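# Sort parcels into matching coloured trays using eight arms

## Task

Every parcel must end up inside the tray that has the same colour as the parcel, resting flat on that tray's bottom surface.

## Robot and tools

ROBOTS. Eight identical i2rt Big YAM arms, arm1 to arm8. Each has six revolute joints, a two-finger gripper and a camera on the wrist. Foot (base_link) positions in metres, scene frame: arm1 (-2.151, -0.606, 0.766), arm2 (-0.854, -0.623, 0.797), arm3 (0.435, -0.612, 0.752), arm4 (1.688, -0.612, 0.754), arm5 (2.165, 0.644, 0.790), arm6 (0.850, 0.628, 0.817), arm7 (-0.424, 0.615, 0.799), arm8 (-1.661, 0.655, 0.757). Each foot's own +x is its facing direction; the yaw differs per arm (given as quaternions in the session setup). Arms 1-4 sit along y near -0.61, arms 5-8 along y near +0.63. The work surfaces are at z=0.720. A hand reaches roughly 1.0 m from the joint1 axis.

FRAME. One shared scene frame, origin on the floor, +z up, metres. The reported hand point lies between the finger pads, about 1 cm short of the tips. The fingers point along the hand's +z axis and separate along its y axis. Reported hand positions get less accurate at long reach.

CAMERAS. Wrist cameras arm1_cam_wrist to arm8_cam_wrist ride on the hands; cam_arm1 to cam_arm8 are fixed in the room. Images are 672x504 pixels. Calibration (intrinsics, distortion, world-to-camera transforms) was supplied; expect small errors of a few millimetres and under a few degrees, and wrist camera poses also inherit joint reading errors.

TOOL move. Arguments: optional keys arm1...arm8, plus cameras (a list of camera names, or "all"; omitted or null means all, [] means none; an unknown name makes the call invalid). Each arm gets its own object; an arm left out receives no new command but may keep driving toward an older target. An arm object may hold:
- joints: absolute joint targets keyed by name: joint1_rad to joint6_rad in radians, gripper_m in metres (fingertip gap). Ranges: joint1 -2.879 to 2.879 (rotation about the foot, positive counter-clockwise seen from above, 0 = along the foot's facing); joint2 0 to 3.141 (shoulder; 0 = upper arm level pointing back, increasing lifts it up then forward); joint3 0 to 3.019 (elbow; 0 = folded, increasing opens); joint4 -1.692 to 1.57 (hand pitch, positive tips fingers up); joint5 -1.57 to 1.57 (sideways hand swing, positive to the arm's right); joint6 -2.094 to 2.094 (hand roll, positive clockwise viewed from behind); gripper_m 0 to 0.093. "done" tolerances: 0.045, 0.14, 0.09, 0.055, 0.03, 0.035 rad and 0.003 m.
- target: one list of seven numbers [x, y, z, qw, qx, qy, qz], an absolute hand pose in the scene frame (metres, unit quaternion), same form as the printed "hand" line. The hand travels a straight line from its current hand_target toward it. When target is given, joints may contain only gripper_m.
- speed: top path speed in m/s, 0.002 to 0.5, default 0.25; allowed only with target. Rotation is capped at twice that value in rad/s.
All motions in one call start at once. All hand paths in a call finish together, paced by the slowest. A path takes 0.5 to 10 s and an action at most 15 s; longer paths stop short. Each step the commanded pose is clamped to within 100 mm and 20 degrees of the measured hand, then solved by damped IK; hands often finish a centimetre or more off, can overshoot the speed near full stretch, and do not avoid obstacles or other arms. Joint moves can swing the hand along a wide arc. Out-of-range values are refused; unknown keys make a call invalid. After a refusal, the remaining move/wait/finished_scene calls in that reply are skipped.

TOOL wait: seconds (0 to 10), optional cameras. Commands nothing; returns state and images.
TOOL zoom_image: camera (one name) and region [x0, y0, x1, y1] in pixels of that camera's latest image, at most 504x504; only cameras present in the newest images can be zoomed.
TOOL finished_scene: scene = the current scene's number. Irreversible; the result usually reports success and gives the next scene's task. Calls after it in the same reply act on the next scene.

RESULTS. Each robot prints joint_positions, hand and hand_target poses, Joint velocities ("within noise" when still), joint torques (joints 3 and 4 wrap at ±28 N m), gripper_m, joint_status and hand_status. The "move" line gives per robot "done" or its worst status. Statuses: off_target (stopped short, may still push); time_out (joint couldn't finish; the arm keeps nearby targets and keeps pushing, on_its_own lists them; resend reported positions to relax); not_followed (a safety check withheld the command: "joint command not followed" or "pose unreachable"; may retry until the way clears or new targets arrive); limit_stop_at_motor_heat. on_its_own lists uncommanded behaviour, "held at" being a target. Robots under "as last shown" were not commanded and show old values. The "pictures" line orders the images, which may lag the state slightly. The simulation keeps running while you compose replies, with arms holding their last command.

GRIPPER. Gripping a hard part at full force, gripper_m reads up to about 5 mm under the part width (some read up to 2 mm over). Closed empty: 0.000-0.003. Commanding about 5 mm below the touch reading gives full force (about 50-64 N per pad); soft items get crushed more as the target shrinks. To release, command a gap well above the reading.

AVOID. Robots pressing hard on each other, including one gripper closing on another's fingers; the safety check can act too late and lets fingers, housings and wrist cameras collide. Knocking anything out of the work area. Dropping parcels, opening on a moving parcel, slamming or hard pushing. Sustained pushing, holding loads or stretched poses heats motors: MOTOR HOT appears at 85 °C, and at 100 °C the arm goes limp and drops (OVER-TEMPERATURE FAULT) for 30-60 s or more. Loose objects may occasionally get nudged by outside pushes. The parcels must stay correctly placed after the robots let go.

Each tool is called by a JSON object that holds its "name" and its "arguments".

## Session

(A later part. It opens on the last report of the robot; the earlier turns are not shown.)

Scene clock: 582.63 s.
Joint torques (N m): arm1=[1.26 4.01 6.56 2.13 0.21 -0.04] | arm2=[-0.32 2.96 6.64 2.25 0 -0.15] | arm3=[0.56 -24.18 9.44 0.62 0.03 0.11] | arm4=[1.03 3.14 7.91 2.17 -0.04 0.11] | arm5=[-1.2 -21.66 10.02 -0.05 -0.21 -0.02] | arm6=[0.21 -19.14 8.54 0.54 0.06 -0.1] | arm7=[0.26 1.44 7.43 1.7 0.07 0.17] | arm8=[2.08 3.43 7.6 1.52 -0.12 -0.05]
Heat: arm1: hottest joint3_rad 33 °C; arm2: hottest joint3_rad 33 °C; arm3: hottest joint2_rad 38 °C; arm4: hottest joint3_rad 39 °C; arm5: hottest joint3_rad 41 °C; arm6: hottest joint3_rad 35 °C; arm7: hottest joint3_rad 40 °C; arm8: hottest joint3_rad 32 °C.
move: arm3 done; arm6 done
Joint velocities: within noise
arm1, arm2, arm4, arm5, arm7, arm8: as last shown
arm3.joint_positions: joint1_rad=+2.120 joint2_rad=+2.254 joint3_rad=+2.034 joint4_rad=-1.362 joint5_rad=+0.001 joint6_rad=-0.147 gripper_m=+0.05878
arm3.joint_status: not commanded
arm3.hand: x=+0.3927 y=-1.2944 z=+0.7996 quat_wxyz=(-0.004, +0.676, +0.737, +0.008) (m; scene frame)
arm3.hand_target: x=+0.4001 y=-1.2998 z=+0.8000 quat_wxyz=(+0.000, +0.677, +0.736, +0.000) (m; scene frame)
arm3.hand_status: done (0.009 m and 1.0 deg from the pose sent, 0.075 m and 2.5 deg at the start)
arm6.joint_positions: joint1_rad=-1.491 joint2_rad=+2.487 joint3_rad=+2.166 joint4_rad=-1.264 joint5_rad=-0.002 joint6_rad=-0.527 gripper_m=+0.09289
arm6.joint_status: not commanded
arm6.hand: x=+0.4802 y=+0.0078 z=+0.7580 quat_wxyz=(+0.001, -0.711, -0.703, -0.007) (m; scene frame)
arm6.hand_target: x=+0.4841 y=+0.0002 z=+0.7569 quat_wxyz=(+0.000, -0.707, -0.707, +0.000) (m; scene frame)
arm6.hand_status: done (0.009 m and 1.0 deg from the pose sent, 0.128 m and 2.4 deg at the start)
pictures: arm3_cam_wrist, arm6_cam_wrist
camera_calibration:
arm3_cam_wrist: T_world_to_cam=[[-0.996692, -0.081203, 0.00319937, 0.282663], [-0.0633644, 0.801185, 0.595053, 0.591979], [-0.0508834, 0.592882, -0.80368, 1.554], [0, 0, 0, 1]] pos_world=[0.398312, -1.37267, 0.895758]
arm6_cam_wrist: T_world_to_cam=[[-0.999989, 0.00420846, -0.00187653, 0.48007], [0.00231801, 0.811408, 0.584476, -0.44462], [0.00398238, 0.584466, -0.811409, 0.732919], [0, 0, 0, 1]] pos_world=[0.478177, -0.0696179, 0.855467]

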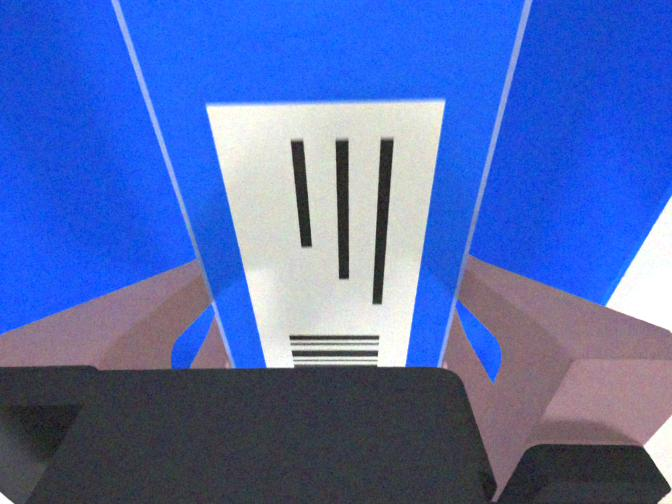

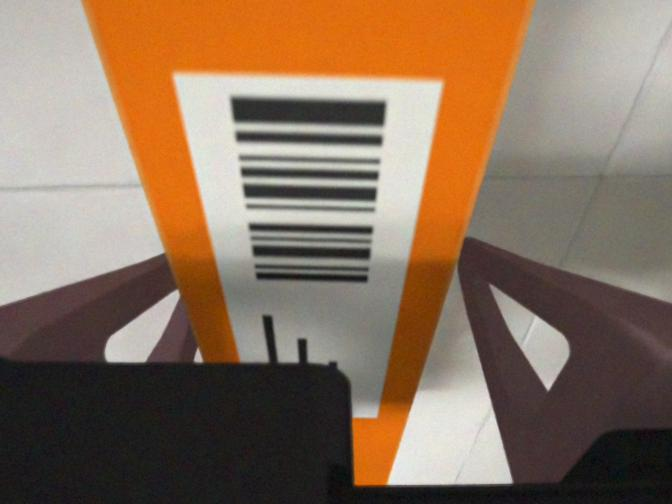

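{"name": "move", "arguments": {"arm6": {"joints":{"gripper_m":0.048}}, "arm3": {"target":[0.400,-1.300,0.757,0,0.6775,0.7355,0],"speed":0.1}, "cameras": []}}

{"name": "move", "arguments": {"arm3": {"target":[0.400,-1.300,0.747,0,0.6775,0.7355,0],"speed":0.1}, "arm6": {"target":[0.66,0.33,1.08,0,0.7071,0.7071,0],"speed":0.35}, "cameras": ["arm3_cam_wrist"]}}

Scene clock: 589.93 s.
Joint torques (N m): arm1=[1.38 3.55 6.46 2.24 0.2 0.03] | arm2=[-0.32 2.96 6.65 2.26 0 -0.15] | arm3=[0.5 -23.88 9.25 0.59 0.02 0.12] | arm4=[1.03 3.14 7.92 2.17 -0.03 0.11] | arm5=[-1.61 -21.77 9.96 -0.02 -0.19 0.05] | arm6=[0.21 -19.37 8.49 0.55 0.05 -0.1] | arm7=[0.44 1.55 7.39 1.77 0.05 0.18] | arm8=[2.2 3.55 7.6 1.62 -0.12 -0.05]
Heat: arm1: hottest joint3_rad 33 °C; arm2: hottest joint3_rad 33 °C; arm3: hottest joint2_rad 38 °C; arm4: hottest joint3_rad 39 °C; arm5: hottest joint3_rad 41 °C; arm6: hottest joint2_rad 35 °C; arm7: hottest joint3_rad 40 °C; arm8: hottest joint3_rad 32 °C.
move: arm3 done; arm6 off_target
Joint velocities: within noise
arm1, arm2, arm4, arm5, arm7, arm8: as last shown
arm3.joint_positions: joint1_rad=+2.120 joint2_rad=+2.291 joint3_rad=+1.983 joint4_rad=-1.274 joint5_rad=+0.001 joint6_rad=-0.147 gripper_m=+0.05878
arm3.joint_status: not commanded
arm3.hand: x=+0.3929 y=-1.2943 z=+0.7563 quat_wxyz=(-0.004, +0.676, +0.737, +0.008) (m; scene frame)
arm3.hand_target: x=+0.4001 y=-1.2999 z=+0.7570 quat_wxyz=(+0.000, +0.677, +0.736, +0.000) (m; scene frame)
arm3.hand_status: done (0.009 m and 1.0 deg from the pose sent, 0.044 m and 1.0 deg at the start)
arm6.joint_positions: joint1_rad=-1.490 joint2_rad=+2.487 joint3_rad=+2.166 joint4_rad=-1.264 joint5_rad=-0.002 joint6_rad=-0.527 gripper_m=+0.05953
arm6.joint_status: gripper_m off_target (ended at +0.05956, target +0.04800)
arm6.hand: x=+0.4803 y=+0.0077 z=+0.7580 quat_wxyz=(+0.001, -0.711, -0.703, -0.007) (m; scene frame)
arm6.hand_target: x=+0.4843 y=+0.0001 z=+0.7569 quat_wxyz=(+0.000, -0.707, -0.707, +0.000) (m; scene frame)
arm6.hand_status: not commanded
pictures: none
No camera images: "cameras" was empty.

Scene clock: 592.20 s.
Joint torques (N m): arm1=[1.61 3.66 6.5 2.06 0.18 0.01] | arm2=[-0.32 2.96 6.64 2.28 -0.01 -0.15] | arm3=[0.56 -24 8.44 0.94 0.02 0.11] | arm4=[1.03 3.14 7.92 2.17 -0.04 0.1] | arm5=[-1.38 -21.66 9.96 -0.12 -0.2 0.03] | arm6=[-1.49 -6.59 9.22 -0.16 0.05 -0.19] | arm7=[0.44 1.32 7.38 1.81 0.05 0.16] | arm8=[1.9 3.6 7.65 1.55 -0.12 -0.07]
Heat: arm1: hottest joint3_rad 33 °C; arm2: hottest joint3_rad 33 °C; arm3: hottest joint2_rad 38 °C; arm4: hottest joint3_rad 39 °C; arm5: hottest joint3_rad 41 °C; arm6: hottest joint2_rad 35 °C; arm7: hottest joint3_rad 40 °C; arm8: hottest joint3_rad 32 °C.
move: arm3 off_target; arm6 done
Joint velocities: within noise
arm1, arm2, arm4, arm5, arm7, arm8: as last shown
arm3.joint_positions: joint1_rad=+2.120 joint2_rad=+2.291 joint3_rad=+1.982 joint4_rad=-1.264 joint5_rad=+0.001 joint6_rad=-0.147 gripper_m=+0.05878
arm3.joint_status: not commanded
arm3.hand: x=+0.3928 y=-1.2963 z=+0.7560 quat_wxyz=(-0.001, +0.676, +0.737, +0.005) (m; scene frame)
arm3.hand_target: x=+0.4001 y=-1.2997 z=+0.7472 quat_wxyz=(+0.000, +0.677, +0.736, +0.000) (m; scene frame)
arm3.hand_status: off_target (0.012 m and 0.6 deg from the pose sent, 0.013 m and 1.0 deg at the start)
arm6.joint_positions: joint1_rad=-1.508 joint2_rad=+1.266 joint3_rad=+1.245 joint4_rad=-1.553 joint5_rad=-0.002 joint6_rad=-0.557 gripper_m=+0.05953
arm6.joint_status: not commanded
arm6.hand: x=+0.6636 y=+0.3275 z=+1.0754 quat_wxyz=(+0.000, -0.706, -0.708, -0.001) (m; scene frame)
arm6.hand_target: x=+0.6601 y=+0.3300 z=+1.0800 quat_wxyz=(+0.000, -0.707, -0.707, +0.000) (m; scene frame)
arm6.hand_status: done (0.006 m and 0.2 deg from the pose sent, 0.490 m and 1.0 deg at the start)
pictures: arm3_cam_wrist
camera_calibration:
arm3_cam_wrist: T_world_to_cam=[[-0.99672, -0.0808064, 0.00439191, 0.282341], [-0.062763, 0.80614, 0.588387, 0.630786], [-0.0510859, 0.586181, -0.808568, 1.51521], [0, 0, 0, 1]] pos_world=[0.398411, -1.37387, 0.852764]

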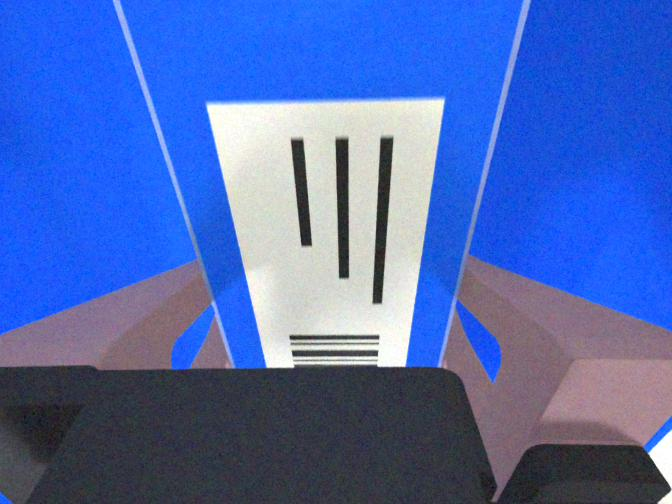

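{"name": "move", "arguments": {"arm3": {"joints":{"gripper_m":0.093}}, "arm6": {"joints":{"joint1_rad":0.29,"joint6_rad":-0.33}}, "arm5": {"target":[1.75,0.50,1.08,0,1,0,0],"speed":0.35}, "cameras": []}}

{"name": "move", "arguments": {"arm3": {"target":[0.400,-1.300,0.93,0,0.6775,0.7355,0],"speed":0.2}, "arm6": {"target":[1.514,0.395,0.86,0,0,1,0],"speed":0.3}, "cameras": ["cam_arm3","cam_arm6","arm6_cam_wrist"]}}

Scene clock: 605.47 s.
Joint torques (N m): arm1=[1.79 3.9 6.45 2.11 0.18 0.01] | arm2=[-0.32 2.96 6.64 2.28 0 -0.15] | arm3=[0.56 -23.88 8.77 0.59 0.01 0.11] | arm4=[1.03 3.19 7.92 2.17 -0.03 0.1] | arm5=[-1.9 -10.23 7.08 -0.16 -0.18 -0.19] | arm6=[-0.03 -6.65 9.21 -0.16 0.04 0] | arm7=[0.5 1.38 7.42 1.81 0.06 0.17] | arm8=[2.32 3.31 7.61 1.66 -0.11 -0.07]
Heat: arm1: hottest joint3_rad 32 °C; arm2: hottest joint3_rad 33 °C; arm3: hottest joint2_rad 39 °C; arm4: hottest joint3_rad 39 °C; arm5: hottest joint3_rad 41 °C; arm6: hottest joint3_rad 36 °C; arm7: hottest joint3_rad 40 °C; arm8: hottest joint3_rad 32 °C.
move: arm3 done; arm5 done; arm6 done
Joint velocities: within noise
arm1.joint_positions: joint1_rad=-1.526 joint2_rad=+0.597 joint3_rad=+1.438 joint4_rad=-1.413 joint5_rad=+0.004 joint6_rad=+0.222 gripper_m=+0.09290
arm1.joint_status: not commanded
arm1.hand: x=-2.2313 y=-0.7936 z=+1.3187 quat_wxyz=(-0.314, -0.776, -0.406, +0.366) (m; scene frame)
arm1.hand_target: x=-2.2330 y=-0.7974 z=+1.3170 quat_wxyz=(-0.315, -0.776, -0.405, +0.367) (m; scene frame)
arm1.hand_status: not commanded
arm2, arm4, arm8: as last shown
arm3.joint_positions: joint1_rad=+2.120 joint2_rad=+2.291 joint3_rad=+1.978 joint4_rad=-1.255 joint5_rad=+0.001 joint6_rad=-0.146 gripper_m=+0.09297
arm3.joint_status: all done
arm3.hand: x=+0.3928 y=-1.2973 z=+0.7546 quat_wxyz=(+0.001, +0.676, +0.737, +0.002) (m; scene frame)
arm3.hand_target: x=+0.4001 y=-1.2998 z=+0.7472 quat_wxyz=(+0.000, +0.677, +0.736, +0.000) (m; scene frame)
arm3.hand_status: not commanded
arm5.joint_positions: joint1_rad=+0.599 joint2_rad=+1.480 joint3_rad=+1.536 joint4_rad=-1.617 joint5_rad=-0.003 joint6_rad=+0.341 gripper_m=+0.09397
arm5.joint_status: not commanded
arm5.hand: x=+1.7496 y=+0.4970 z=+1.0774 quat_wxyz=(+0.000, +1.000, -0.002, -0.002) (m; scene frame)
arm5.hand_target: x=+1.7500 y=+0.5000 z=+1.0801 quat_wxyz=(+0.000, +1.000, +0.000, +0.000) (m; scene frame)
arm5.hand_status: done (0.004 m and 0.3 deg from the pose sent, 0.309 m and 1.1 deg at the start)
arm6.joint_positions: joint1_rad=+0.283 joint2_rad=+1.266 joint3_rad=+1.245 joint4_rad=-1.553 joint5_rad=-0.001 joint6_rad=-0.339 gripper_m=+0.05957
arm6.joint_status: all done
arm6.hand: x=+1.1847 y=+0.5116 z=+1.0753 quat_wxyz=(+0.002, +0.002, -1.000, -0.001) (m; scene frame)
arm6.hand_target: x=+1.1853 y=+0.5140 z=+1.0799 quat_wxyz=(+0.000, +0.001, -1.000, +0.000) (m; scene frame)
arm6.hand_status: not commanded
arm7.joint_positions: joint1_rad=+2.181 joint2_rad=+0.597 joint3_rad=+1.440 joint4_rad=-1.413 joint5_rad=-0.002 joint6_rad=+0.146 gripper_m=+0.09294
arm7.joint_status: not commanded
arm7.hand: x=-0.4172 y=+0.8211 z=+1.3520 quat_wxyz=(-0.319, +0.563, -0.672, -0.360) (m; scene frame)
arm7.hand_target: x=-0.4186 y=+0.8256 z=+1.3494 quat_wxyz=(-0.317, +0.563, -0.672, -0.362) (m; scene frame)
arm7.hand_status: not commanded
pictures: none
No camera images: "cameras" was empty.

Scene clock: 607.93 s.
Joint torques (N m): arm1=[1.38 3.72 6.5 2.17 0.2 0] | arm2=[-0.38 2.96 6.64 2.26 -0.01 -0.15] | arm3=[0.56 -25.82 14.24 -0.34 -0.01 0.12] | arm4=[1.03 3.14 7.91 2.17 -0.04 0.11] | arm5=[-1.08 -11.22 7.15 -0.05 -0.21 -0.18] | arm6=[-0.73 -17.79 12.81 -0.28 0.04 -0.08] | arm7=[0.5 1.49 7.42 1.8 0.05 0.19] | arm8=[2.14 3.49 7.57 1.55 -0.11 -0.07]
Heat: arm1: hottest joint3_rad 32 °C; arm2: hottest joint3_rad 33 °C; arm3: hottest joint2_rad 39 °C; arm4: hottest joint3_rad 39 °C; arm5: hottest joint3_rad 41 °C; arm6: hottest joint3_rad 36 °C; arm7: hottest joint3_rad 40 °C; arm8: hottest joint3_rad 32 °C.
move: arm3 off_target; arm6 off_target
Joint velocities: within noise
arm1, arm2, arm4, arm5, arm7, arm8: as last shown
arm3.joint_positions: joint1_rad=+2.120 joint2_rad=+2.232 joint3_rad=+2.257 joint4_rad=-1.649 joint5_rad=+0.001 joint6_rad=-0.146 gripper_m=+0.09297
arm3.joint_status: not commanded
arm3.hand: x=+0.3926 y=-1.2881 z=+0.8990 quat_wxyz=(-0.017, +0.676, +0.736, +0.024) (m; scene frame)
arm3.hand_target: x=+0.4002 y=-1.2984 z=+0.9301 quat_wxyz=(+0.001, +0.677, +0.736, +0.000) (m; scene frame)
arm3.hand_status: off_target (0.034 m and 3.4 deg from the pose sent, 0.176 m and 0.3 deg at the start)
arm6.joint_positions: joint1_rad=+0.283 joint2_rad=+2.302 joint3_rad=+2.056 joint4_rad=-1.363 joint5_rad=-0.001 joint6_rad=-0.339 gripper_m=+0.05957
arm6.joint_status: not commanded
arm6.hand: x=+1.4985 y=+0.4023 z=+0.8454 quat_wxyz=(+0.018, +0.002, -1.000, -0.007) (m; scene frame)
arm6.hand_target: x=+1.5130 y=+0.3954 z=+0.8604 quat_wxyz=(-0.001, +0.000, -1.000, +0.000) (m; scene frame)
arm6.hand_status: off_target (0.022 m and 2.2 deg from the pose sent, 0.410 m and 0.3 deg at the start)
pictures: arm6_cam_wrist, cam_arm3, cam_arm6
camera_calibration:
arm6_cam_wrist: T_world_to_cam=[[0.0110868, -0.999916, -0.0067663, 0.389913], [-0.797081, -0.0129232, 0.603734, 0.695078], [-0.603771, -0.00130017, -0.797157, 1.70351], [0, 0, 0, 1]] pos_world=[1.57824, 0.401077, 0.94096]

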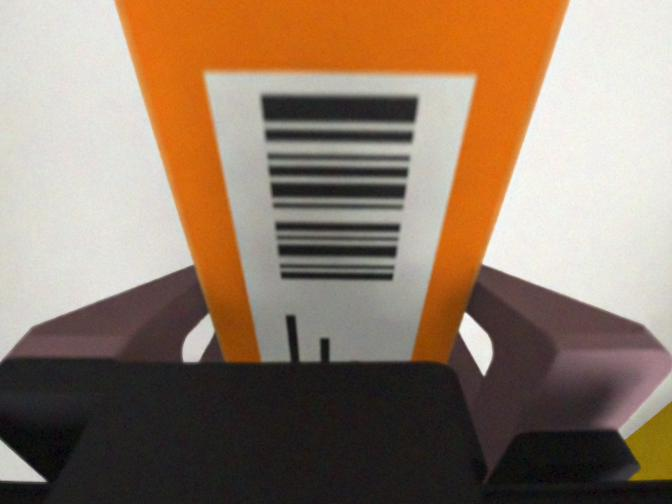

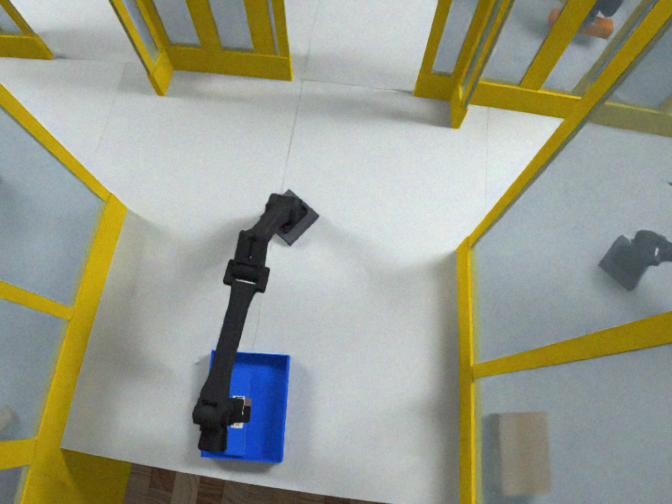

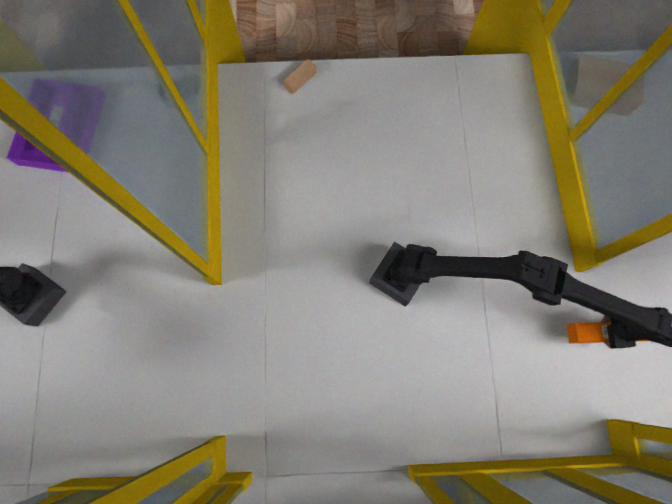

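{"name": "move", "arguments": {"arm6": {"target":[1.507,0.397,0.757,0,0,1,0],"speed":0.13}, "arm3": {"joints":{"joint2_rad":0.6,"joint3_rad":1.43,"joint4_rad":-1.4}}, "cameras": []}}

{"name": "move", "arguments": {"arm6": {"target":[1.507,0.397,0.747,0,0,1,0],"speed":0.08}, "cameras": ["cam_arm5"]}}

{"name": "zoom_image", "arguments": {"camera": "cam_arm5", "region": [380, 20, 560, 180]}}

Scene clock: 617.20 s.
Joint torques (N m): arm1=[1.38 4.01 6.45 2.09 0.18 0] | arm2=[-0.32 2.96 6.64 2.26 0 -0.15] | arm3=[0.44 1.14 7.72 1.85 -0.01 0.13] | arm4=[1.03 3.19 7.91 2.17 -0.04 0.11] | arm5=[-1.61 -10.17 7.02 -0.08 -0.23 -0.15] | arm6=[-0.79 -18.43 8.27 0.53 0.06 -0.08] | arm7=[0.5 1.55 7.42 1.77 0.06 0.18] | arm8=[2.08 3.49 7.6 1.62 -0.11 -0.08]
Heat: arm1: hottest joint3_rad 32 °C; arm2: hottest joint3_rad 33 °C; arm3: hottest joint2_rad 37 °C; arm4: hottest joint3_rad 39 °C; arm5: hottest joint3_rad 41 °C; arm6: hottest joint3_rad 36 °C; arm7: hottest joint3_rad 39 °C; arm8: hottest joint3_rad 32 °C.
move: arm3 done; arm6 done
Joint velocities: within noise
arm1, arm2, arm4, arm5, arm7, arm8: as last shown
arm3.joint_positions: joint1_rad=+2.120 joint2_rad=+0.599 joint3_rad=+1.429 joint4_rad=-1.414 joint5_rad=+0.001 joint6_rad=-0.146 gripper_m=+0.09297
arm3.joint_status: all done
arm3.hand: x=+0.4188 y=-0.8247 z=+1.2966 quat_wxyz=(+0.298, +0.598, +0.649, -0.365) (m; scene frame)
arm3.hand_target: x=+0.4209 y=-0.8271 z=+1.2998 quat_wxyz=(+0.306, +0.597, +0.645, -0.366) (m; scene frame)
arm3.hand_status: not commanded
arm6.joint_positions: joint1_rad=+0.283 joint2_rad=+2.390 joint3_rad=+1.977 joint4_rad=-1.172 joint5_rad=-0.002 joint6_rad=-0.339 gripper_m=+0.05957
arm6.joint_status: not commanded
arm6.hand: x=+1.5028 y=+0.4009 z=+0.7570 quat_wxyz=(+0.007, +0.002, -1.000, -0.003) (m; scene frame)
arm6.hand_target: x=+1.5070 y=+0.3971 z=+0.7570 quat_wxyz=(+0.000, +0.000, -1.000, +0.000) (m; scene frame)
arm6.hand_status: done (0.006 m and 0.9 deg from the pose sent, 0.089 m and 2.2 deg at the start)
pictures: none
No camera images: "cameras" was empty.

Scene clock: 618.17 s.
Joint torques (N m): arm1=[1.32 3.78 6.48 2.04 0.2 0] | arm2=[-0.32 2.9 6.64 2.26 -0.01 -0.15] | arm3=[0.5 1.2 7.75 1.83 -0.01 0.13] | arm4=[1.03 3.19 7.91 2.18 -0.03 0.1] | arm5=[-0.67 -10.05 7.1 -0.14 -0.22 -0.16] | arm6=[-0.79 -17.55 7.84 0.96 0.07 -0.08] | arm7=[0.32 1.61 7.38 1.76 0.06 0.19] | arm8=[2.02 3.43 7.61 1.62 -0.11 -0.05]
Heat: arm1: hottest joint3_rad 32 °C; arm2: hottest joint3_rad 33 °C; arm3: hottest joint2_rad 37 °C; arm4: hottest joint3_rad 39 °C; arm5: hottest joint3_rad 41 °C; arm6: hottest joint3_rad 36 °C; arm7: hottest joint3_rad 39 °C; arm8: hottest joint3_rad 32 °C.
move: arm6 off_target
Joint velocities: within noise
arm1, arm2, arm3, arm4, arm5, arm7, arm8: as last shown
arm6.joint_positions: joint1_rad=+0.283 joint2_rad=+2.390 joint3_rad=+1.977 joint4_rad=-1.167 joint5_rad=-0.002 joint6_rad=-0.339 gripper_m=+0.05957
arm6.joint_status: not commanded
arm6.hand: x=+1.5040 y=+0.4005 z=+0.7569 quat_wxyz=(+0.004, +0.002, -1.000, -0.002) (m; scene frame)
arm6.hand_target: x=+1.5069 y=+0.3971 z=+0.7471 quat_wxyz=(+0.000, +0.000, -1.000, +0.000) (m; scene frame)
arm6.hand_status: off_target (0.011 m and 0.6 deg from the pose sent, 0.012 m and 0.9 deg at the start)
pictures: cam_arm5

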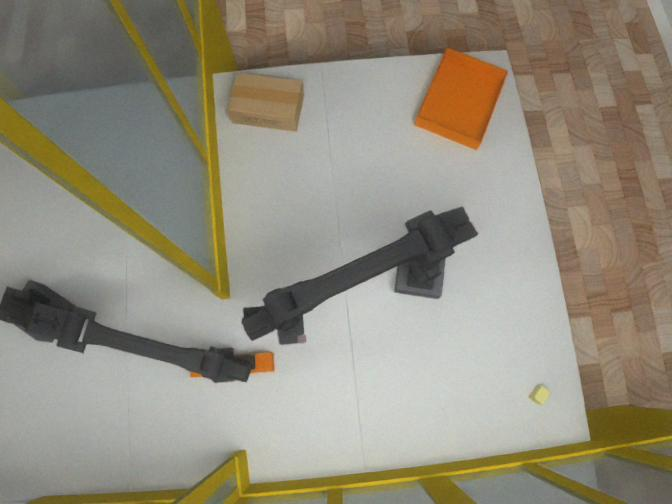

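Scaled by 2.800.

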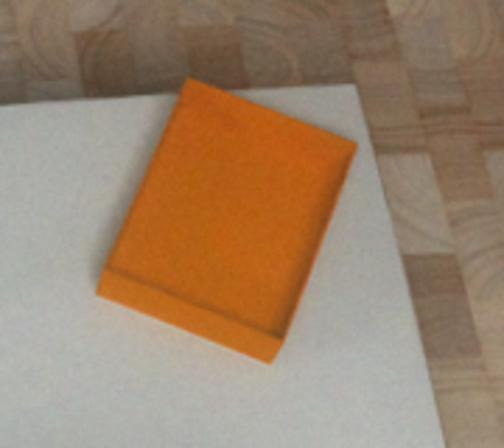

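{"name": "move", "arguments": {"arm6": {"joints":{"gripper_m":0.093}}, "cameras": []}}

{"name": "move", "arguments": {"arm6": {"target":[1.507,0.397,0.93,0,0,1,0],"speed":0.25}, "cameras": []}}

{"name": "move", "arguments": {"arm6": {"joints":{"joint2_rad":0.6,"joint3_rad":1.43,"joint4_rad":-1.4}}, "cameras": []}}

{"name": "move", "arguments": {"arm5": {"target":[1.492,0.393,0.90,0,1,0,0],"speed":0.35}, "cameras": ["arm5_cam_wrist"]}}

Scene clock: 644.33 s.
Joint torques (N m): arm1=[1.49 4.13 6.42 2.11 0.19 0] | arm2=[-0.32 2.96 6.64 2.26 0 -0.15] | arm3=[0.44 1.08 7.73 1.85 -0.01 0.14] | arm4=[1.03 3.19 7.91 2.18 -0.04 0.11] | arm5=[-1.61 -10.29 7.15 -0.08 -0.17 -0.15] | arm6=[-0.79 -17.73 7.84 0.58 0.06 -0.08] | arm7=[0.38 1.49 7.36 1.77 0.04 0.17] | arm8=[1.85 3.55 7.6 1.57 -0.12 -0.07]
Heat: arm1: hottest joint3_rad 32 °C; arm2: hottest joint3_rad 33 °C; arm3: hottest joint2_rad 34 °C; arm4: hottest joint3_rad 39 °C; arm5: hottest joint3_rad 39 °C; arm6: hottest joint2_rad 36 °C; arm7: hottest joint3_rad 39 °C; arm8: hottest joint3_rad 32 °C.
move: arm6 done
Joint velocities: within noise
arm1, arm3, arm5, arm7: as last shown
arm2.joint_positions: joint1_rad=-1.382 joint2_rad=+0.595 joint3_rad=+1.433 joint4_rad=-1.410 joint5_rad=+0.000 joint6_rad=-0.466 gripper_m=+0.09293
arm2.joint_status: not commanded
arm2.hand: x=-0.7587 y=-0.4380 z=+1.3474 quat_wxyz=(-0.456, +0.618, -0.623, -0.149) (m; scene frame)
arm2.hand_target: x=-0.7556 y=-0.4353 z=+1.3471 quat_wxyz=(-0.458, +0.620, -0.621, -0.145) (m; scene frame)
arm2.hand_status: not commanded
arm4.joint_positions: joint1_rad=+1.860 joint2_rad=+0.599 joint3_rad=+1.436 joint4_rad=-1.410 joint5_rad=+0.011 joint6_rad=-0.323 gripper_m=+0.09291
arm4.joint_status: not commanded
arm4.hand: x=+1.4967 y=-0.5360 z=+1.3057 quat_wxyz=(-0.154, +0.876, -0.009, -0.457) (m; scene frame)
arm4.hand_target: x=+1.4932 y=-0.5372 z=+1.3049 quat_wxyz=(-0.151, +0.875, -0.006, -0.459) (m; scene frame)
arm4.hand_status: not commanded
arm6.joint_positions: joint1_rad=+0.283 joint2_rad=+2.392 joint3_rad=+1.977 joint4_rad=-1.156 joint5_rad=-0.002 joint6_rad=-0.339 gripper_m=+0.09278
arm6.joint_status: all done
arm6.hand: x=+1.5061 y=+0.3998 z=+0.7554 quat_wxyz=(+0.000, +0.002, -1.000, -0.001) (m; scene frame)
arm6.hand_target: x=+1.5068 y=+0.3971 z=+0.7472 quat_wxyz=(+0.000, +0.000, -1.000, +0.000) (m; scene frame)
arm6.hand_status: not commanded
arm8.joint_positions: joint1_rad=+0.395 joint2_rad=+0.599 joint3_rad=+1.434 joint4_rad=-1.410 joint5_rad=+0.001 joint6_rad=-0.203 gripper_m=+0.09292
arm8.joint_status: not commanded
arm8.hand: x=-1.7058 y=+0.4505 z=+1.3072 quat_wxyz=(-0.261, -0.624, -0.618, +0.400) (m; scene frame)
arm8.hand_target: x=-1.7055 y=+0.4480 z=+1.3072 quat_wxyz=(-0.262, -0.620, -0.620, +0.402) (m; scene frame)
arm8.hand_status: not commanded
pictures: none
No camera images: "cameras" was empty.

Scene clock: 646.03 s.
Joint torques (N m): arm1=[1.61 3.9 6.49 2.11 0.17 -0.02] | arm2=[-0.32 2.96 6.64 2.26 -0.01 -0.15] | arm3=[0.44 1.26 7.75 1.85 -0.01 0.14] | arm4=[1.03 3.14 7.92 2.17 -0.04 0.1] | arm5=[-1.67 -10.23 7.08 -0.05 -0.19 -0.18] | arm6=[-0.79 -18.61 13.18 -0.28 0.07 -0.08] | arm7=[0.32 1.38 7.41 1.77 0.05 0.18] | arm8=[1.9 3.66 7.62 1.62 -0.11 -0.07]
Heat: arm1: hottest joint3_rad 32 °C; arm2: hottest joint3_rad 33 °C; arm3: hottest joint2_rad 34 °C; arm4: hottest joint3_rad 39 °C; arm5: hottest joint3_rad 39 °C; arm6: hottest joint2_rad 36 °C; arm7: hottest joint3_rad 39 °C; arm8: hottest joint3_rad 32 °C.
move: arm6 off_target
Joint velocities: within noise
arm1, arm2, arm3, arm4, arm5, arm7, arm8: as last shown
arm6.joint_positions: joint1_rad=+0.283 joint2_rad=+2.255 joint3_rad=+2.133 joint4_rad=-1.501 joint5_rad=-0.002 joint6_rad=-0.339 gripper_m=+0.09288
arm6.joint_status: not commanded
arm6.hand: x=+1.4928 y=+0.4044 z=+0.9062 quat_wxyz=(+0.024, +0.002, -1.000, -0.009) (m; scene frame)
arm6.hand_target: x=+1.5057 y=+0.3975 z=+0.9303 quat_wxyz=(-0.001, +0.000, -1.000, +0.000) (m; scene frame)
arm6.hand_status: off_target (0.029 m and 3.0 deg from the pose sent, 0.175 m and 0.3 deg at the start; pose on its path clipped on 9 of 51 steps)
pictures: none
No camera images: "cameras" was empty.

Scene clock: 648.10 s.
Joint torques (N m): arm1=[1.14 3.9 6.5 2.19 0.19 -0.01] | arm2=[-0.32 2.96 6.64 2.26 0 -0.15] | arm3=[0.5 1.32 7.73 1.87 -0.01 0.13] | arm4=[1.03 3.14 7.92 2.17 -0.03 0.11] | arm5=[-1.73 -10.29 7.09 -0.14 -0.22 -0.17] | arm6=[-0.79 3.02 7.35 1.76 0.07 -0.05] | arm7=[0.44 1.32 7.38 1.78 0.05 0.17] | arm8=[2.26 3.49 7.64 1.59 -0.12 -0.07]
Heat: arm1: hottest joint3_rad 32 °C; arm2: hottest joint3_rad 33 °C; arm3: hottest joint2_rad 34 °C; arm4: hottest joint3_rad 39 °C; arm5: hottest joint3_rad 39 °C; arm6: hottest joint2_rad 36 °C; arm7: hottest joint3_rad 39 °C; arm8: hottest joint3_rad 32 °C.
move: arm6 done
Joint velocities: within noise
arm1, arm2, arm3, arm4, arm5, arm7, arm8: as last shown
arm6.joint_positions: joint1_rad=+0.283 joint2_rad=+0.600 joint3_rad=+1.428 joint4_rad=-1.410 joint5_rad=-0.002 joint6_rad=-0.339 gripper_m=+0.09288
arm6.joint_status: all done
arm6.hand: x=+1.0502 y=+0.5586 z=+1.3635 quat_wxyz=(-0.448, +0.002, -0.880, +0.156) (m; scene frame)
arm6.hand_target: x=+1.0509 y=+0.5574 z=+1.3665 quat_wxyz=(-0.453, +0.000, -0.877, +0.159) (m; scene frame)
arm6.hand_status: not commanded
pictures: none
No camera images: "cameras" was empty.

Scene clock: 650.30 s.
Joint torques (N m): arm1=[1.61 3.9 6.42 2.17 0.19 0] | arm2=[-0.32 2.9 6.64 2.26 0 -0.15] | arm3=[0.38 1.2 7.73 1.84 0 0.13] | arm4=[1.03 3.14 7.92 2.17 -0.03 0.1] | arm5=[-0.38 -20.72 10.02 -0.14 -0.16 0.07] | arm6=[-0.79 2.96 7.35 1.74 0.08 -0.05] | arm7=[0.44 1.55 7.41 1.77 0.06 0.18] | arm8=[2.2 3.43 7.58 1.59 -0.11 -0.07]
Heat: arm1: hottest joint3_rad 32 °C; arm2: hottest joint3_rad 33 °C; arm3: hottest joint2_rad 34 °C; arm4: hottest joint3_rad 39 °C; arm5: hottest joint3_rad 39 °C; arm6: hottest joint2_rad 35 °C; arm7: hottest joint3_rad 39 °C; arm8: hottest joint3_rad 32 °C.
move: arm5 off_target
Joint velocities: within noise
arm1, arm2, arm3, arm4, arm6, arm7, arm8: as last shown
arm5.joint_positions: joint1_rad=+0.612 joint2_rad=+2.333 joint3_rad=+2.290 joint4_rad=-1.561 joint5_rad=-0.003 joint6_rad=+0.346 gripper_m=+0.09397
arm5.joint_status: not commanded
arm5.hand: x=+1.5015 y=+0.4005 z=+0.8820 quat_wxyz=(-0.007, +1.000, +0.003, +0.018) (m; scene frame)
arm5.hand_target: x=+1.4929 y=+0.3933 z=+0.9000 quat_wxyz=(+0.000, +1.000, +0.000, +0.000) (m; scene frame)
arm5.hand_status: off_target (0.022 m and 2.2 deg from the pose sent, 0.330 m and 0.3 deg at the start)
pictures: arm5_cam_wrist
camera_calibration:
arm5_cam_wrist: T_world_to_cam=[[0.00535392, 0.999781, 0.0202284, -0.425281], [0.800373, -0.0164112, 0.599278, -1.71615], [0.599479, 0.0129818, -0.800285, -0.0753188], [0, 0, 0, 1]] pos_world=[1.42099, 0.398001, 0.976777]

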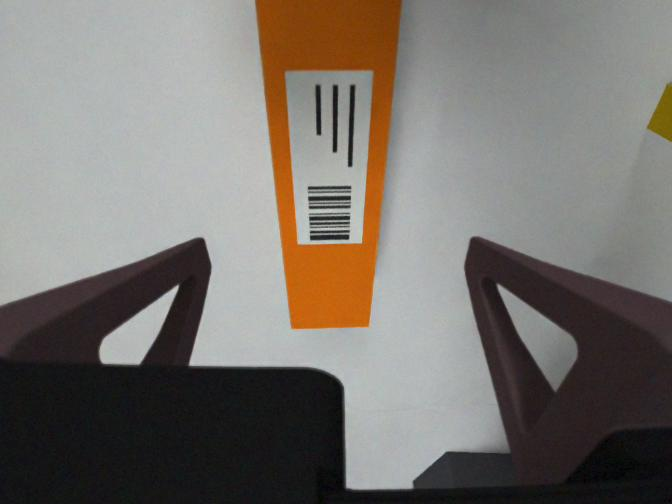

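{"name": "move", "arguments": {"arm5": {"target":[1.503,0.393,0.757,0,1,0,0],"speed":0.18}, "cameras": []}}

{"name": "move", "arguments": {"arm5": {"joints":{"gripper_m":0.048}}, "cameras": ["arm5_cam_wrist"]}}

Scene clock: 658.40 s.
Joint torques (N m): arm1=[1.73 3.84 6.48 2.21 0.19 0.02] | arm2=[-0.32 2.96 6.64 2.28 0 -0.15] | arm3=[0.56 1.14 7.76 1.85 0 0.14] | arm4=[1.03 3.14 7.91 2.17 -0.03 0.11] | arm5=[-0.03 -21.07 6.64 0.8 -0.09 0.04] | arm6=[-0.79 2.96 7.35 1.76 0.08 -0.06] | arm7=[0.38 1.49 7.38 1.77 0.05 0.17] | arm8=[2.02 3.49 7.57 1.57 -0.13 -0.05]
Heat: arm1: hottest joint3_rad 32 °C; arm2: hottest joint3_rad 33 °C; arm3: hottest joint2_rad 33 °C; arm4: hottest joint3_rad 39 °C; arm5: hottest joint3_rad 39 °C; arm6: hottest joint2_rad 35 °C; arm7: hottest joint3_rad 39 °C; arm8: hottest joint3_rad 32 °C.
move: arm5 done
Joint velocities: within noise
arm1.joint_positions: joint1_rad=-1.526 joint2_rad=+0.597 joint3_rad=+1.438 joint4_rad=-1.413 joint5_rad=+0.004 joint6_rad=+0.222 gripper_m=+0.09290
arm1.joint_status: not commanded
arm1.hand: x=-2.2313 y=-0.7936 z=+1.3187 quat_wxyz=(-0.314, -0.776, -0.406, +0.366) (m; scene frame)
arm1.hand_target: x=-2.2330 y=-0.7974 z=+1.3170 quat_wxyz=(-0.315, -0.776, -0.405, +0.367) (m; scene frame)
arm1.hand_status: not commanded
arm2, arm3, arm4, arm6, arm8: as last shown
arm5.joint_positions: joint1_rad=+0.617 joint2_rad=+2.393 joint3_rad=+2.053 joint4_rad=-1.249 joint5_rad=-0.005 joint6_rad=+0.353 gripper_m=+0.09397
arm5.joint_status: not commanded
arm5.hand: x=+1.5079 y=+0.3996 z=+0.7516 quat_wxyz=(-0.004, +1.000, +0.001, +0.011) (m; scene frame)
arm5.hand_target: x=+1.5031 y=+0.3930 z=+0.7572 quat_wxyz=(+0.000, +1.000, +0.000, +0.000) (m; scene frame)
arm5.hand_status: done (0.010 m and 1.4 deg from the pose sent, 0.125 m and 2.2 deg at the start)
arm7.joint_positions: joint1_rad=+2.181 joint2_rad=+0.597 joint3_rad=+1.440 joint4_rad=-1.413 joint5_rad=-0.002 joint6_rad=+0.146 gripper_m=+0.09294
arm7.joint_status: not commanded
arm7.hand: x=-0.4172 y=+0.8211 z=+1.3520 quat_wxyz=(-0.319, +0.563, -0.672, -0.360) (m; scene frame)
arm7.hand_target: x=-0.4186 y=+0.8256 z=+1.3494 quat_wxyz=(-0.317, +0.563, -0.672, -0.362) (m; scene frame)
arm7.hand_status: not commanded
pictures: none
No camera images: "cameras" was empty.

Scene clock: 659.00 s.
Joint torques (N m): arm1=[1.03 3.72 6.53 2.17 0.18 0.02] | arm2=[-0.32 2.96 6.64 2.28 -0.01 -0.15] | arm3=[0.44 1.14 7.69 1.81 0 0.13] | arm4=[1.08 3.14 7.92 2.17 -0.03 0.11] | arm5=[-0.44 -21.48 6.8 0.83 -0.11 0.09] | arm6=[-0.85 2.96 7.34 1.73 0.08 -0.05] | arm7=[0.44 1.44 7.36 1.77 0.06 0.17] | arm8=[2.08 3.6 7.6 1.66 -0.11 -0.07]
Heat: arm1: hottest joint3_rad 32 °C; arm2: hottest joint3_rad 33 °C; arm3: hottest joint2_rad 33 °C; arm4: hottest joint3_rad 39 °C; arm5: hottest joint3_rad 39 °C; arm6: hottest joint2_rad 34 °C; arm7: hottest joint3_rad 39 °C; arm8: hottest joint3_rad 32 °C.
move: arm5 off_target
Joint velocities: within noise
arm1, arm2, arm3, arm4, arm6, arm7, arm8: as last shown
arm5.joint_positions: joint1_rad=+0.618 joint2_rad=+2.393 joint3_rad=+2.053 joint4_rad=-1.249 joint5_rad=-0.005 joint6_rad=+0.353 gripper_m=+0.05843
arm5.joint_status: gripper_m off_target (ended at +0.05846, target +0.04800)
arm5.hand: x=+1.5079 y=+0.3991 z=+0.7516 quat_wxyz=(-0.004, +1.000, +0.002, +0.011) (m; scene frame)
arm5.hand_target: x=+1.5031 y=+0.3930 z=+0.7572 quat_wxyz=(+0.000, +1.000, +0.000, +0.000) (m; scene frame)
arm5.hand_status: not commanded
pictures: arm5_cam_wrist
camera_calibration:
arm5_cam_wrist: T_world_to_cam=[[0.00748605, 0.999887, 0.0130428, -0.419008], [0.808209, -0.0137306, 0.588736, -1.64804], [0.588848, 0.006134, -0.80822, -0.15878], [0, 0, 0, 1]] pos_world=[1.42859, 0.397306, 0.847394]

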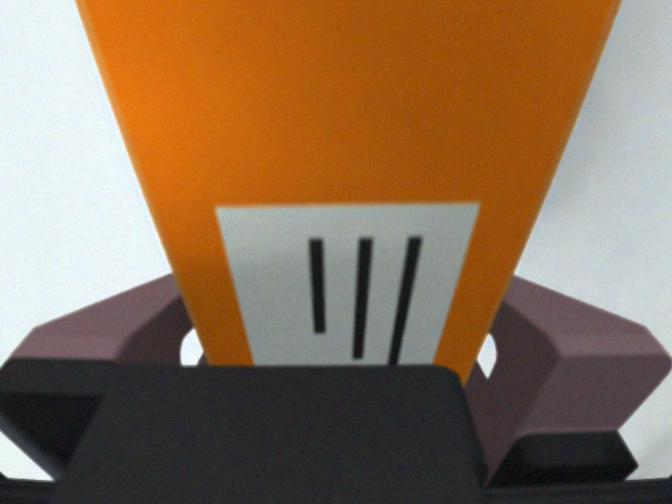

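{"name": "move", "arguments": {"arm5": {"target":[1.837,0.522,1.08,0,1,0,0],"speed":0.35}, "cameras": []}}

{"name": "move", "arguments": {"arm5": {"joints":{"joint1_rad":-1.684,"joint6_rad":0.136}}, "cameras": []}}

{"name": "move", "arguments": {"arm5": {"target":[2.426,1.308,0.89,0,-0.506,0.8625,0],"speed":0.35}, "cameras": ["cam_arm5","arm5_cam_wrist"]}}

{"name": "zoom_image", "arguments": {"camera": "cam_arm5", "region": [380, 20, 560, 180]}}

Scene clock: 668.47 s.
Joint torques (N m): arm1=[1.44 3.96 6.41 2.14 0.18 0.01] | arm2=[-0.32 2.96 6.64 2.26 -0.01 -0.15] | arm3=[0.44 1.03 7.72 1.87 -0.01 0.13] | arm4=[1.03 3.19 7.92 2.17 -0.04 0.11] | arm5=[-0.97 -6.24 8.01 -0.16 -0.05 -0.05] | arm6=[-0.79 3.02 7.34 1.74 0.08 -0.05] | arm7=[0.5 1.49 7.36 1.77 0.04 0.18] | arm8=[2.14 3.43 7.58 1.61 -0.12 -0.08]
Heat: arm1: hottest joint3_rad 31 °C; arm2: hottest joint3_rad 33 °C; arm3: hottest joint2_rad 33 °C; arm4: hottest joint3_rad 39 °C; arm5: hottest joint3_rad 39 °C; arm6: hottest joint2_rad 34 °C; arm7: hottest joint3_rad 39 °C; arm8: hottest joint3_rad 32 °C.
move: arm5 done
Joint velocities: within noise
arm1, arm2, arm4, arm6, arm7, arm8: as last shown
arm3.joint_positions: joint1_rad=+2.120 joint2_rad=+0.599 joint3_rad=+1.429 joint4_rad=-1.414 joint5_rad=+0.001 joint6_rad=-0.146 gripper_m=+0.09297
arm3.joint_status: not commanded
arm3.hand: x=+0.4188 y=-0.8247 z=+1.2966 quat_wxyz=(+0.298, +0.598, +0.649, -0.365) (m; scene frame)
arm3.hand_target: x=+0.4209 y=-0.8271 z=+1.2998 quat_wxyz=(+0.306, +0.597, +0.645, -0.366) (m; scene frame)
arm3.hand_status: not commanded
arm5.joint_positions: joint1_rad=+0.618 joint2_rad=+1.243 joint3_rad=+1.298 joint4_rad=-1.624 joint5_rad=-0.006 joint6_rad=+0.353 gripper_m=+0.05842
arm5.joint_status: not commanded
arm5.hand: x=+1.8394 y=+0.5210 z=+1.0744 quat_wxyz=(+0.000, +1.000, +0.002, +0.002) (m; scene frame)
arm5.hand_target: x=+1.8370 y=+0.5220 z=+1.0800 quat_wxyz=(+0.000, +1.000, +0.000, +0.000) (m; scene frame)
arm5.hand_status: done (0.006 m and 0.3 deg from the pose sent, 0.481 m and 1.4 deg at the start)
pictures: none
No camera images: "cameras" was empty.

Scene clock: 670.67 s.
Joint torques (N m): arm1=[1.14 3.84 6.53 2.1 0.18 0.02] | arm2=[-0.38 2.96 6.65 2.26 -0.01 -0.15] | arm3=[0.38 1.32 7.73 1.84 -0.01 0.13] | arm4=[1.03 3.19 7.91 2.17 -0.04 0.1] | arm5=[-0.97 -8 7.82 -0.18 -0.14 -0.15] | arm6=[-0.85 3.02 7.36 1.73 0.08 -0.05] | arm7=[0.26 1.49 7.38 1.76 0.06 0.17] | arm8=[2.26 3.55 7.58 1.55 -0.12 -0.06]
Heat: arm1: hottest joint3_rad 31 °C; arm2: hottest joint3_rad 33 °C; arm3: hottest joint2_rad 32 °C; arm4: hottest joint3_rad 39 °C; arm5: hottest joint3_rad 39 °C; arm6: hottest joint2_rad 34 °C; arm7: hottest joint3_rad 39 °C; arm8: hottest joint3_rad 32 °C.
move: arm5 done
Joint velocities: within noise
arm1, arm2, arm3, arm4, arm6, arm7, arm8: as last shown
arm5.joint_positions: joint1_rad=-1.679 joint2_rad=+1.263 joint3_rad=+1.298 joint4_rad=-1.624 joint5_rad=-0.004 joint6_rad=+0.146 gripper_m=+0.05842
arm5.joint_status: all done
arm5.hand: x=+2.2895 y=+0.9681 z=+1.0723 quat_wxyz=(+0.005, +0.504, -0.864, +0.002) (m; scene frame)
arm5.hand_target: x=+2.2905 y=+0.9665 z=+1.0844 quat_wxyz=(-0.004, +0.506, -0.863, -0.005) (m; scene frame)
arm5.hand_status: not commanded
pictures: none
No camera images: "cameras" was empty.

Scene clock: 673.10 s.
Joint torques (N m): arm1=[1.44 3.9 6.43 2.15 0.2 0] | arm2=[-0.32 2.9 6.64 2.26 0 -0.15] | arm3=[0.44 1.26 7.72 1.85 -0.01 0.13] | arm4=[1.03 3.14 7.92 2.17 -0.03 0.11] | arm5=[-1.49 -21.42 10.33 -0.21 -0.05 -0.14] | arm6=[-0.85 3.02 7.35 1.74 0.08 -0.05] | arm7=[0.5 1.32 7.38 1.7 0.05 0.17] | arm8=[2.26 3.66 7.64 1.58 -0.11 -0.07]
Heat: arm1: hottest joint3_rad 31 °C; arm2: hottest joint3_rad 33 °C; arm3: hottest joint2_rad 32 °C; arm4: hottest joint3_rad 39 °C; arm5: hottest joint3_rad 39 °C; arm6: hottest joint3_rad 34 °C; arm7: hottest joint3_rad 39 °C; arm8: hottest joint3_rad 32 °C.
move: arm5 off_target
Joint velocities: within noise
arm1, arm3, arm6, arm7: as last shown
arm2.joint_positions: joint1_rad=-1.382 joint2_rad=+0.595 joint3_rad=+1.433 joint4_rad=-1.410 joint5_rad=+0.000 joint6_rad=-0.466 gripper_m=+0.09293
arm2.joint_status: not commanded
arm2.hand: x=-0.7587 y=-0.4380 z=+1.3474 quat_wxyz=(-0.456, +0.618, -0.623, -0.149) (m; scene frame)
arm2.hand_target: x=-0.7556 y=-0.4353 z=+1.3471 quat_wxyz=(-0.458, +0.620, -0.621, -0.145) (m; scene frame)
arm2.hand_status: not commanded
arm4.joint_positions: joint1_rad=+1.860 joint2_rad=+0.599 joint3_rad=+1.436 joint4_rad=-1.410 joint5_rad=+0.011 joint6_rad=-0.323 gripper_m=+0.09291
arm4.joint_status: not commanded
arm4.hand: x=+1.4967 y=-0.5360 z=+1.3057 quat_wxyz=(-0.154, +0.876, -0.009, -0.457) (m; scene frame)
arm4.hand_target: x=+1.4932 y=-0.5372 z=+1.3049 quat_wxyz=(-0.151, +0.875, -0.006, -0.459) (m; scene frame)
arm4.hand_status: not commanded
arm5.joint_positions: joint1_rad=-1.679 joint2_rad=+2.335 joint3_rad=+2.239 joint4_rad=-1.524 joint5_rad=-0.003 joint6_rad=+0.145 gripper_m=+0.05842
arm5.joint_status: not commanded
arm5.hand: x=+2.4175 y=+1.2973 z=+0.8696 quat_wxyz=(+0.017, +0.504, -0.864, +0.013) (m; scene frame)
arm5.hand_target: x=+2.4255 y=+1.3070 z=+0.8902 quat_wxyz=(-0.001, +0.506, -0.863, +0.000) (m; scene frame)
arm5.hand_status: off_target (0.025 m and 2.5 deg from the pose sent, 0.409 m and 0.7 deg at the start)
arm8.joint_positions: joint1_rad=+0.395 joint2_rad=+0.599 joint3_rad=+1.434 joint4_rad=-1.410 joint5_rad=+0.001 joint6_rad=-0.203 gripper_m=+0.09292
arm8.joint_status: not commanded
arm8.hand: x=-1.7058 y=+0.4505 z=+1.3072 quat_wxyz=(-0.261, -0.624, -0.618, +0.400) (m; scene frame)
arm8.hand_target: x=-1.7055 y=+0.4480 z=+1.3072 quat_wxyz=(-0.262, -0.620, -0.620, +0.402) (m; scene frame)
arm8.hand_status: not commanded
pictures: arm5_cam_wrist, cam_arm5
camera_calibration:
arm5_cam_wrist: T_world_to_cam=[[0.865022, -0.501627, 0.0104072, -1.44833], [-0.404836, -0.685559, 0.605076, 1.34947], [-0.296387, -0.527617, -0.7961, 2.21736], [0, 0, 0, 1]] pos_world=[2.45635, 1.36854, 0.963778]

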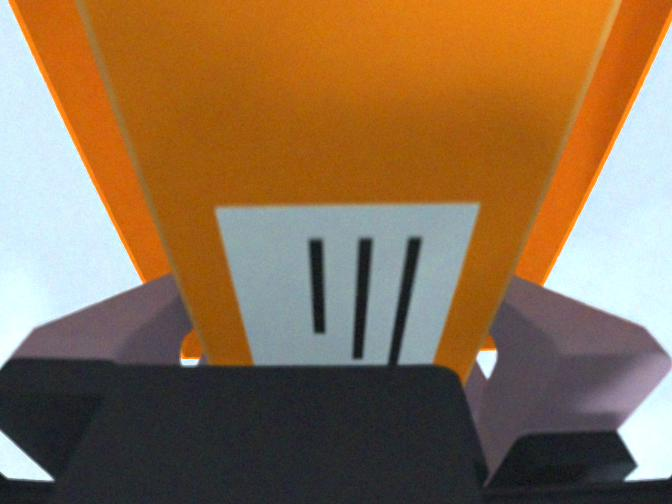

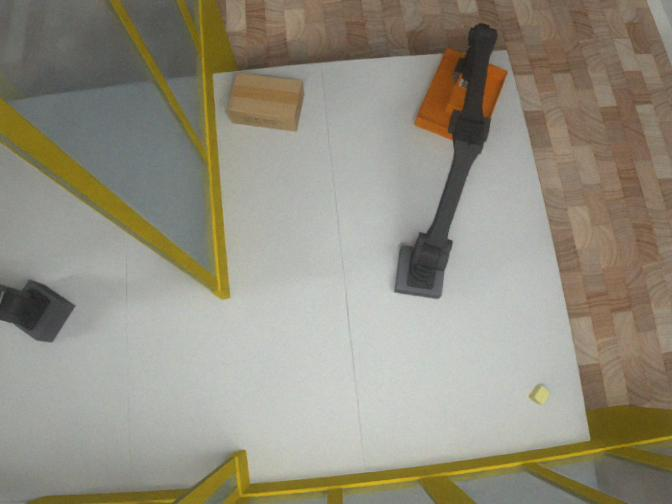

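Scaled by 2.800.

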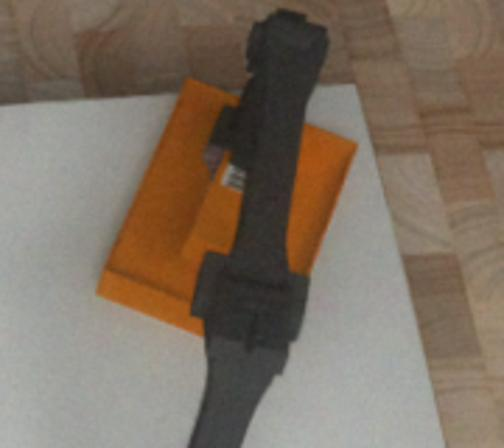

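{"name": "move", "arguments": {"arm5": {"target":[2.419,1.299,0.757,0,-0.506,0.8625,0],"speed":0.13}, "cameras": []}}

{"name": "move", "arguments": {"arm5": {"target":[2.419,1.299,0.746,0,-0.506,0.8625,0],"speed":0.08}, "cameras": ["arm5_cam_wrist","cam_arm1","cam_arm7"]}}

Scene clock: 680.57 s.
Joint torques (N m): arm1=[1.2 3.84 6.42 2.17 0.2 0.02] | arm2=[-0.32 2.96 6.64 2.26 0 -0.15] | arm3=[0.5 1.2 7.73 1.84 -0.01 0.13] | arm4=[1.03 3.14 7.92 2.18 -0.03 0.11] | arm5=[-1.03 -20.19 6.83 0.68 -0.08 -0.1] | arm6=[-0.85 2.96 7.34 1.73 0.08 -0.06] | arm7=[0.44 1.32 7.39 1.77 0.06 0.16] | arm8=[2.14 3.49 7.54 1.61 -0.11 -0.06]
Heat: arm1: hottest joint3_rad 31 °C; arm2: hottest joint3_rad 33 °C; arm3: hottest joint2_rad 32 °C; arm4: hottest joint3_rad 39 °C; arm5: hottest joint3_rad 39 °C; arm6: hottest joint3_rad 34 °C; arm7: hottest joint3_rad 38 °C; arm8: hottest joint3_rad 32 °C.
move: arm5 done
Joint velocities: within noise
arm1, arm2, arm3, arm4, arm6, arm7, arm8: as last shown
arm5.joint_positions: joint1_rad=-1.679 joint2_rad=+2.393 joint3_rad=+2.034 joint4_rad=-1.238 joint5_rad=-0.002 joint6_rad=+0.145 gripper_m=+0.05842
arm5.joint_status: not commanded
arm5.hand: x=+2.4165 y=+1.2939 z=+0.7540 quat_wxyz=(+0.008, +0.504, -0.864, +0.006) (m; scene frame)
arm5.hand_target: x=+2.4191 y=+1.2989 z=+0.7571 quat_wxyz=(+0.000, +0.506, -0.863, +0.000) (m; scene frame)
arm5.hand_status: done (0.006 m and 1.1 deg from the pose sent, 0.113 m and 2.5 deg at the start)
pictures: none
No camera images: "cameras" was empty.

Scene clock: 681.53 s.
Joint torques (N m): arm1=[1.44 3.72 6.41 2.06 0.18 0] | arm2=[-0.32 2.96 6.64 2.26 -0.01 -0.15] | arm3=[0.44 1.14 7.72 1.85 -0.01 0.14] | arm4=[1.03 3.14 7.91 2.17 -0.03 0.11] | arm5=[-0.79 -20.07 6.24 1.21 -0.09 -0.1] | arm6=[-0.79 2.96 7.36 1.74 0.08 -0.05] | arm7=[0.5 1.61 7.39 1.73 0.05 0.17] | arm8=[2.02 3.25 7.72 1.57 -0.12 -0.06]
Heat: arm1: hottest joint3_rad 31 °C; arm2: hottest joint3_rad 33 °C; arm3: hottest joint2_rad 32 °C; arm4: hottest joint3_rad 39 °C; arm5: hottest joint3_rad 39 °C; arm6: hottest joint3_rad 34 °C; arm7: hottest joint3_rad 38 °C; arm8: hottest joint3_rad 32 °C.
move: arm5 done
Joint velocities: within noise
arm1, arm2, arm3, arm4, arm7, arm8: as last shown
arm5.joint_positions: joint1_rad=-1.679 joint2_rad=+2.393 joint3_rad=+2.033 joint4_rad=-1.232 joint5_rad=-0.002 joint6_rad=+0.145 gripper_m=+0.05842
arm5.joint_status: not commanded
arm5.hand: x=+2.4169 y=+1.2950 z=+0.7535 quat_wxyz=(+0.006, +0.504, -0.864, +0.004) (m; scene frame)
arm5.hand_target: x=+2.4191 y=+1.2989 z=+0.7462 quat_wxyz=(+0.000, +0.506, -0.863, +0.000) (m; scene frame)
arm5.hand_status: done (0.009 m and 0.8 deg from the pose sent, 0.010 m and 1.1 deg at the start)
arm6.joint_positions: joint1_rad=+0.283 joint2_rad=+0.600 joint3_rad=+1.428 joint4_rad=-1.410 joint5_rad=-0.002 joint6_rad=-0.339 gripper_m=+0.09288
arm6.joint_status: not commanded
arm6.hand: x=+1.0502 y=+0.5586 z=+1.3635 quat_wxyz=(-0.448, +0.002, -0.880, +0.156) (m; scene frame)
arm6.hand_target: x=+1.0509 y=+0.5574 z=+1.3665 quat_wxyz=(-0.453, +0.000, -0.877, +0.159) (m; scene frame)
arm6.hand_status: not commanded
pictures: arm5_cam_wrist, cam_arm1, cam_arm7
camera_calibration:
arm5_cam_wrist: T_world_to_cam=[[0.864945, -0.501816, 0.00705985, -1.44488], [-0.411656, -0.701355, 0.581928, 1.47233], [-0.287069, -0.506242, -0.81321, 2.08629], [0, 0, 0, 1]] pos_world=[2.45475, 1.36373, 0.850006]

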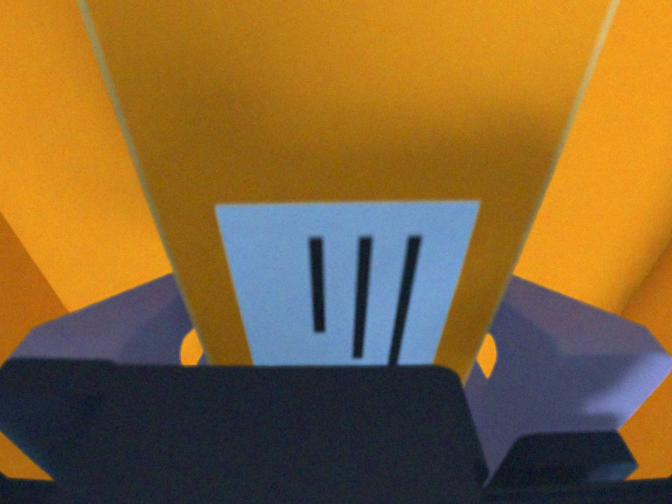

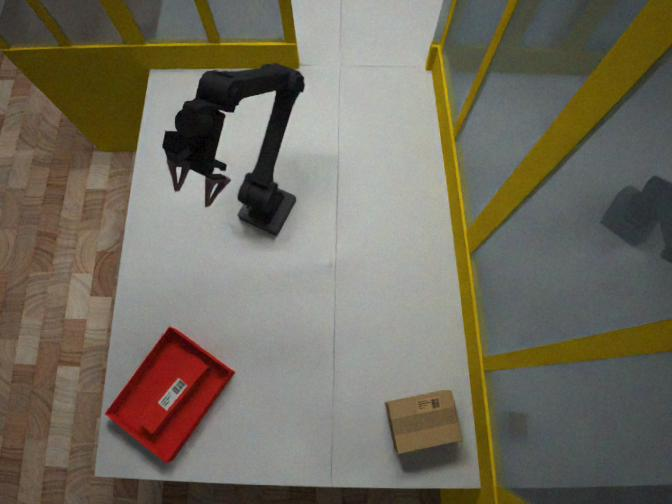

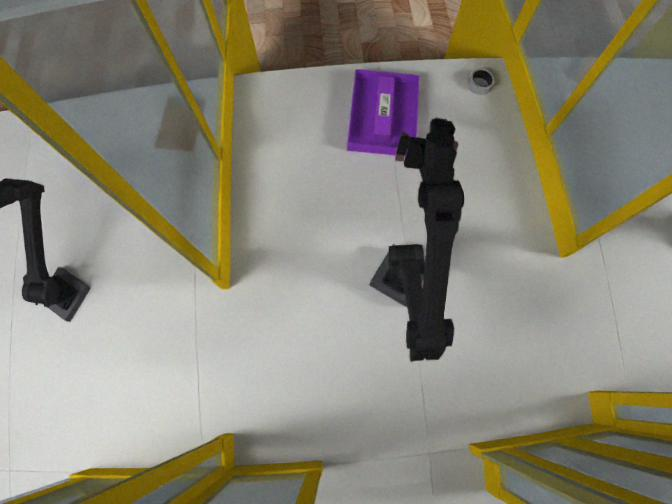

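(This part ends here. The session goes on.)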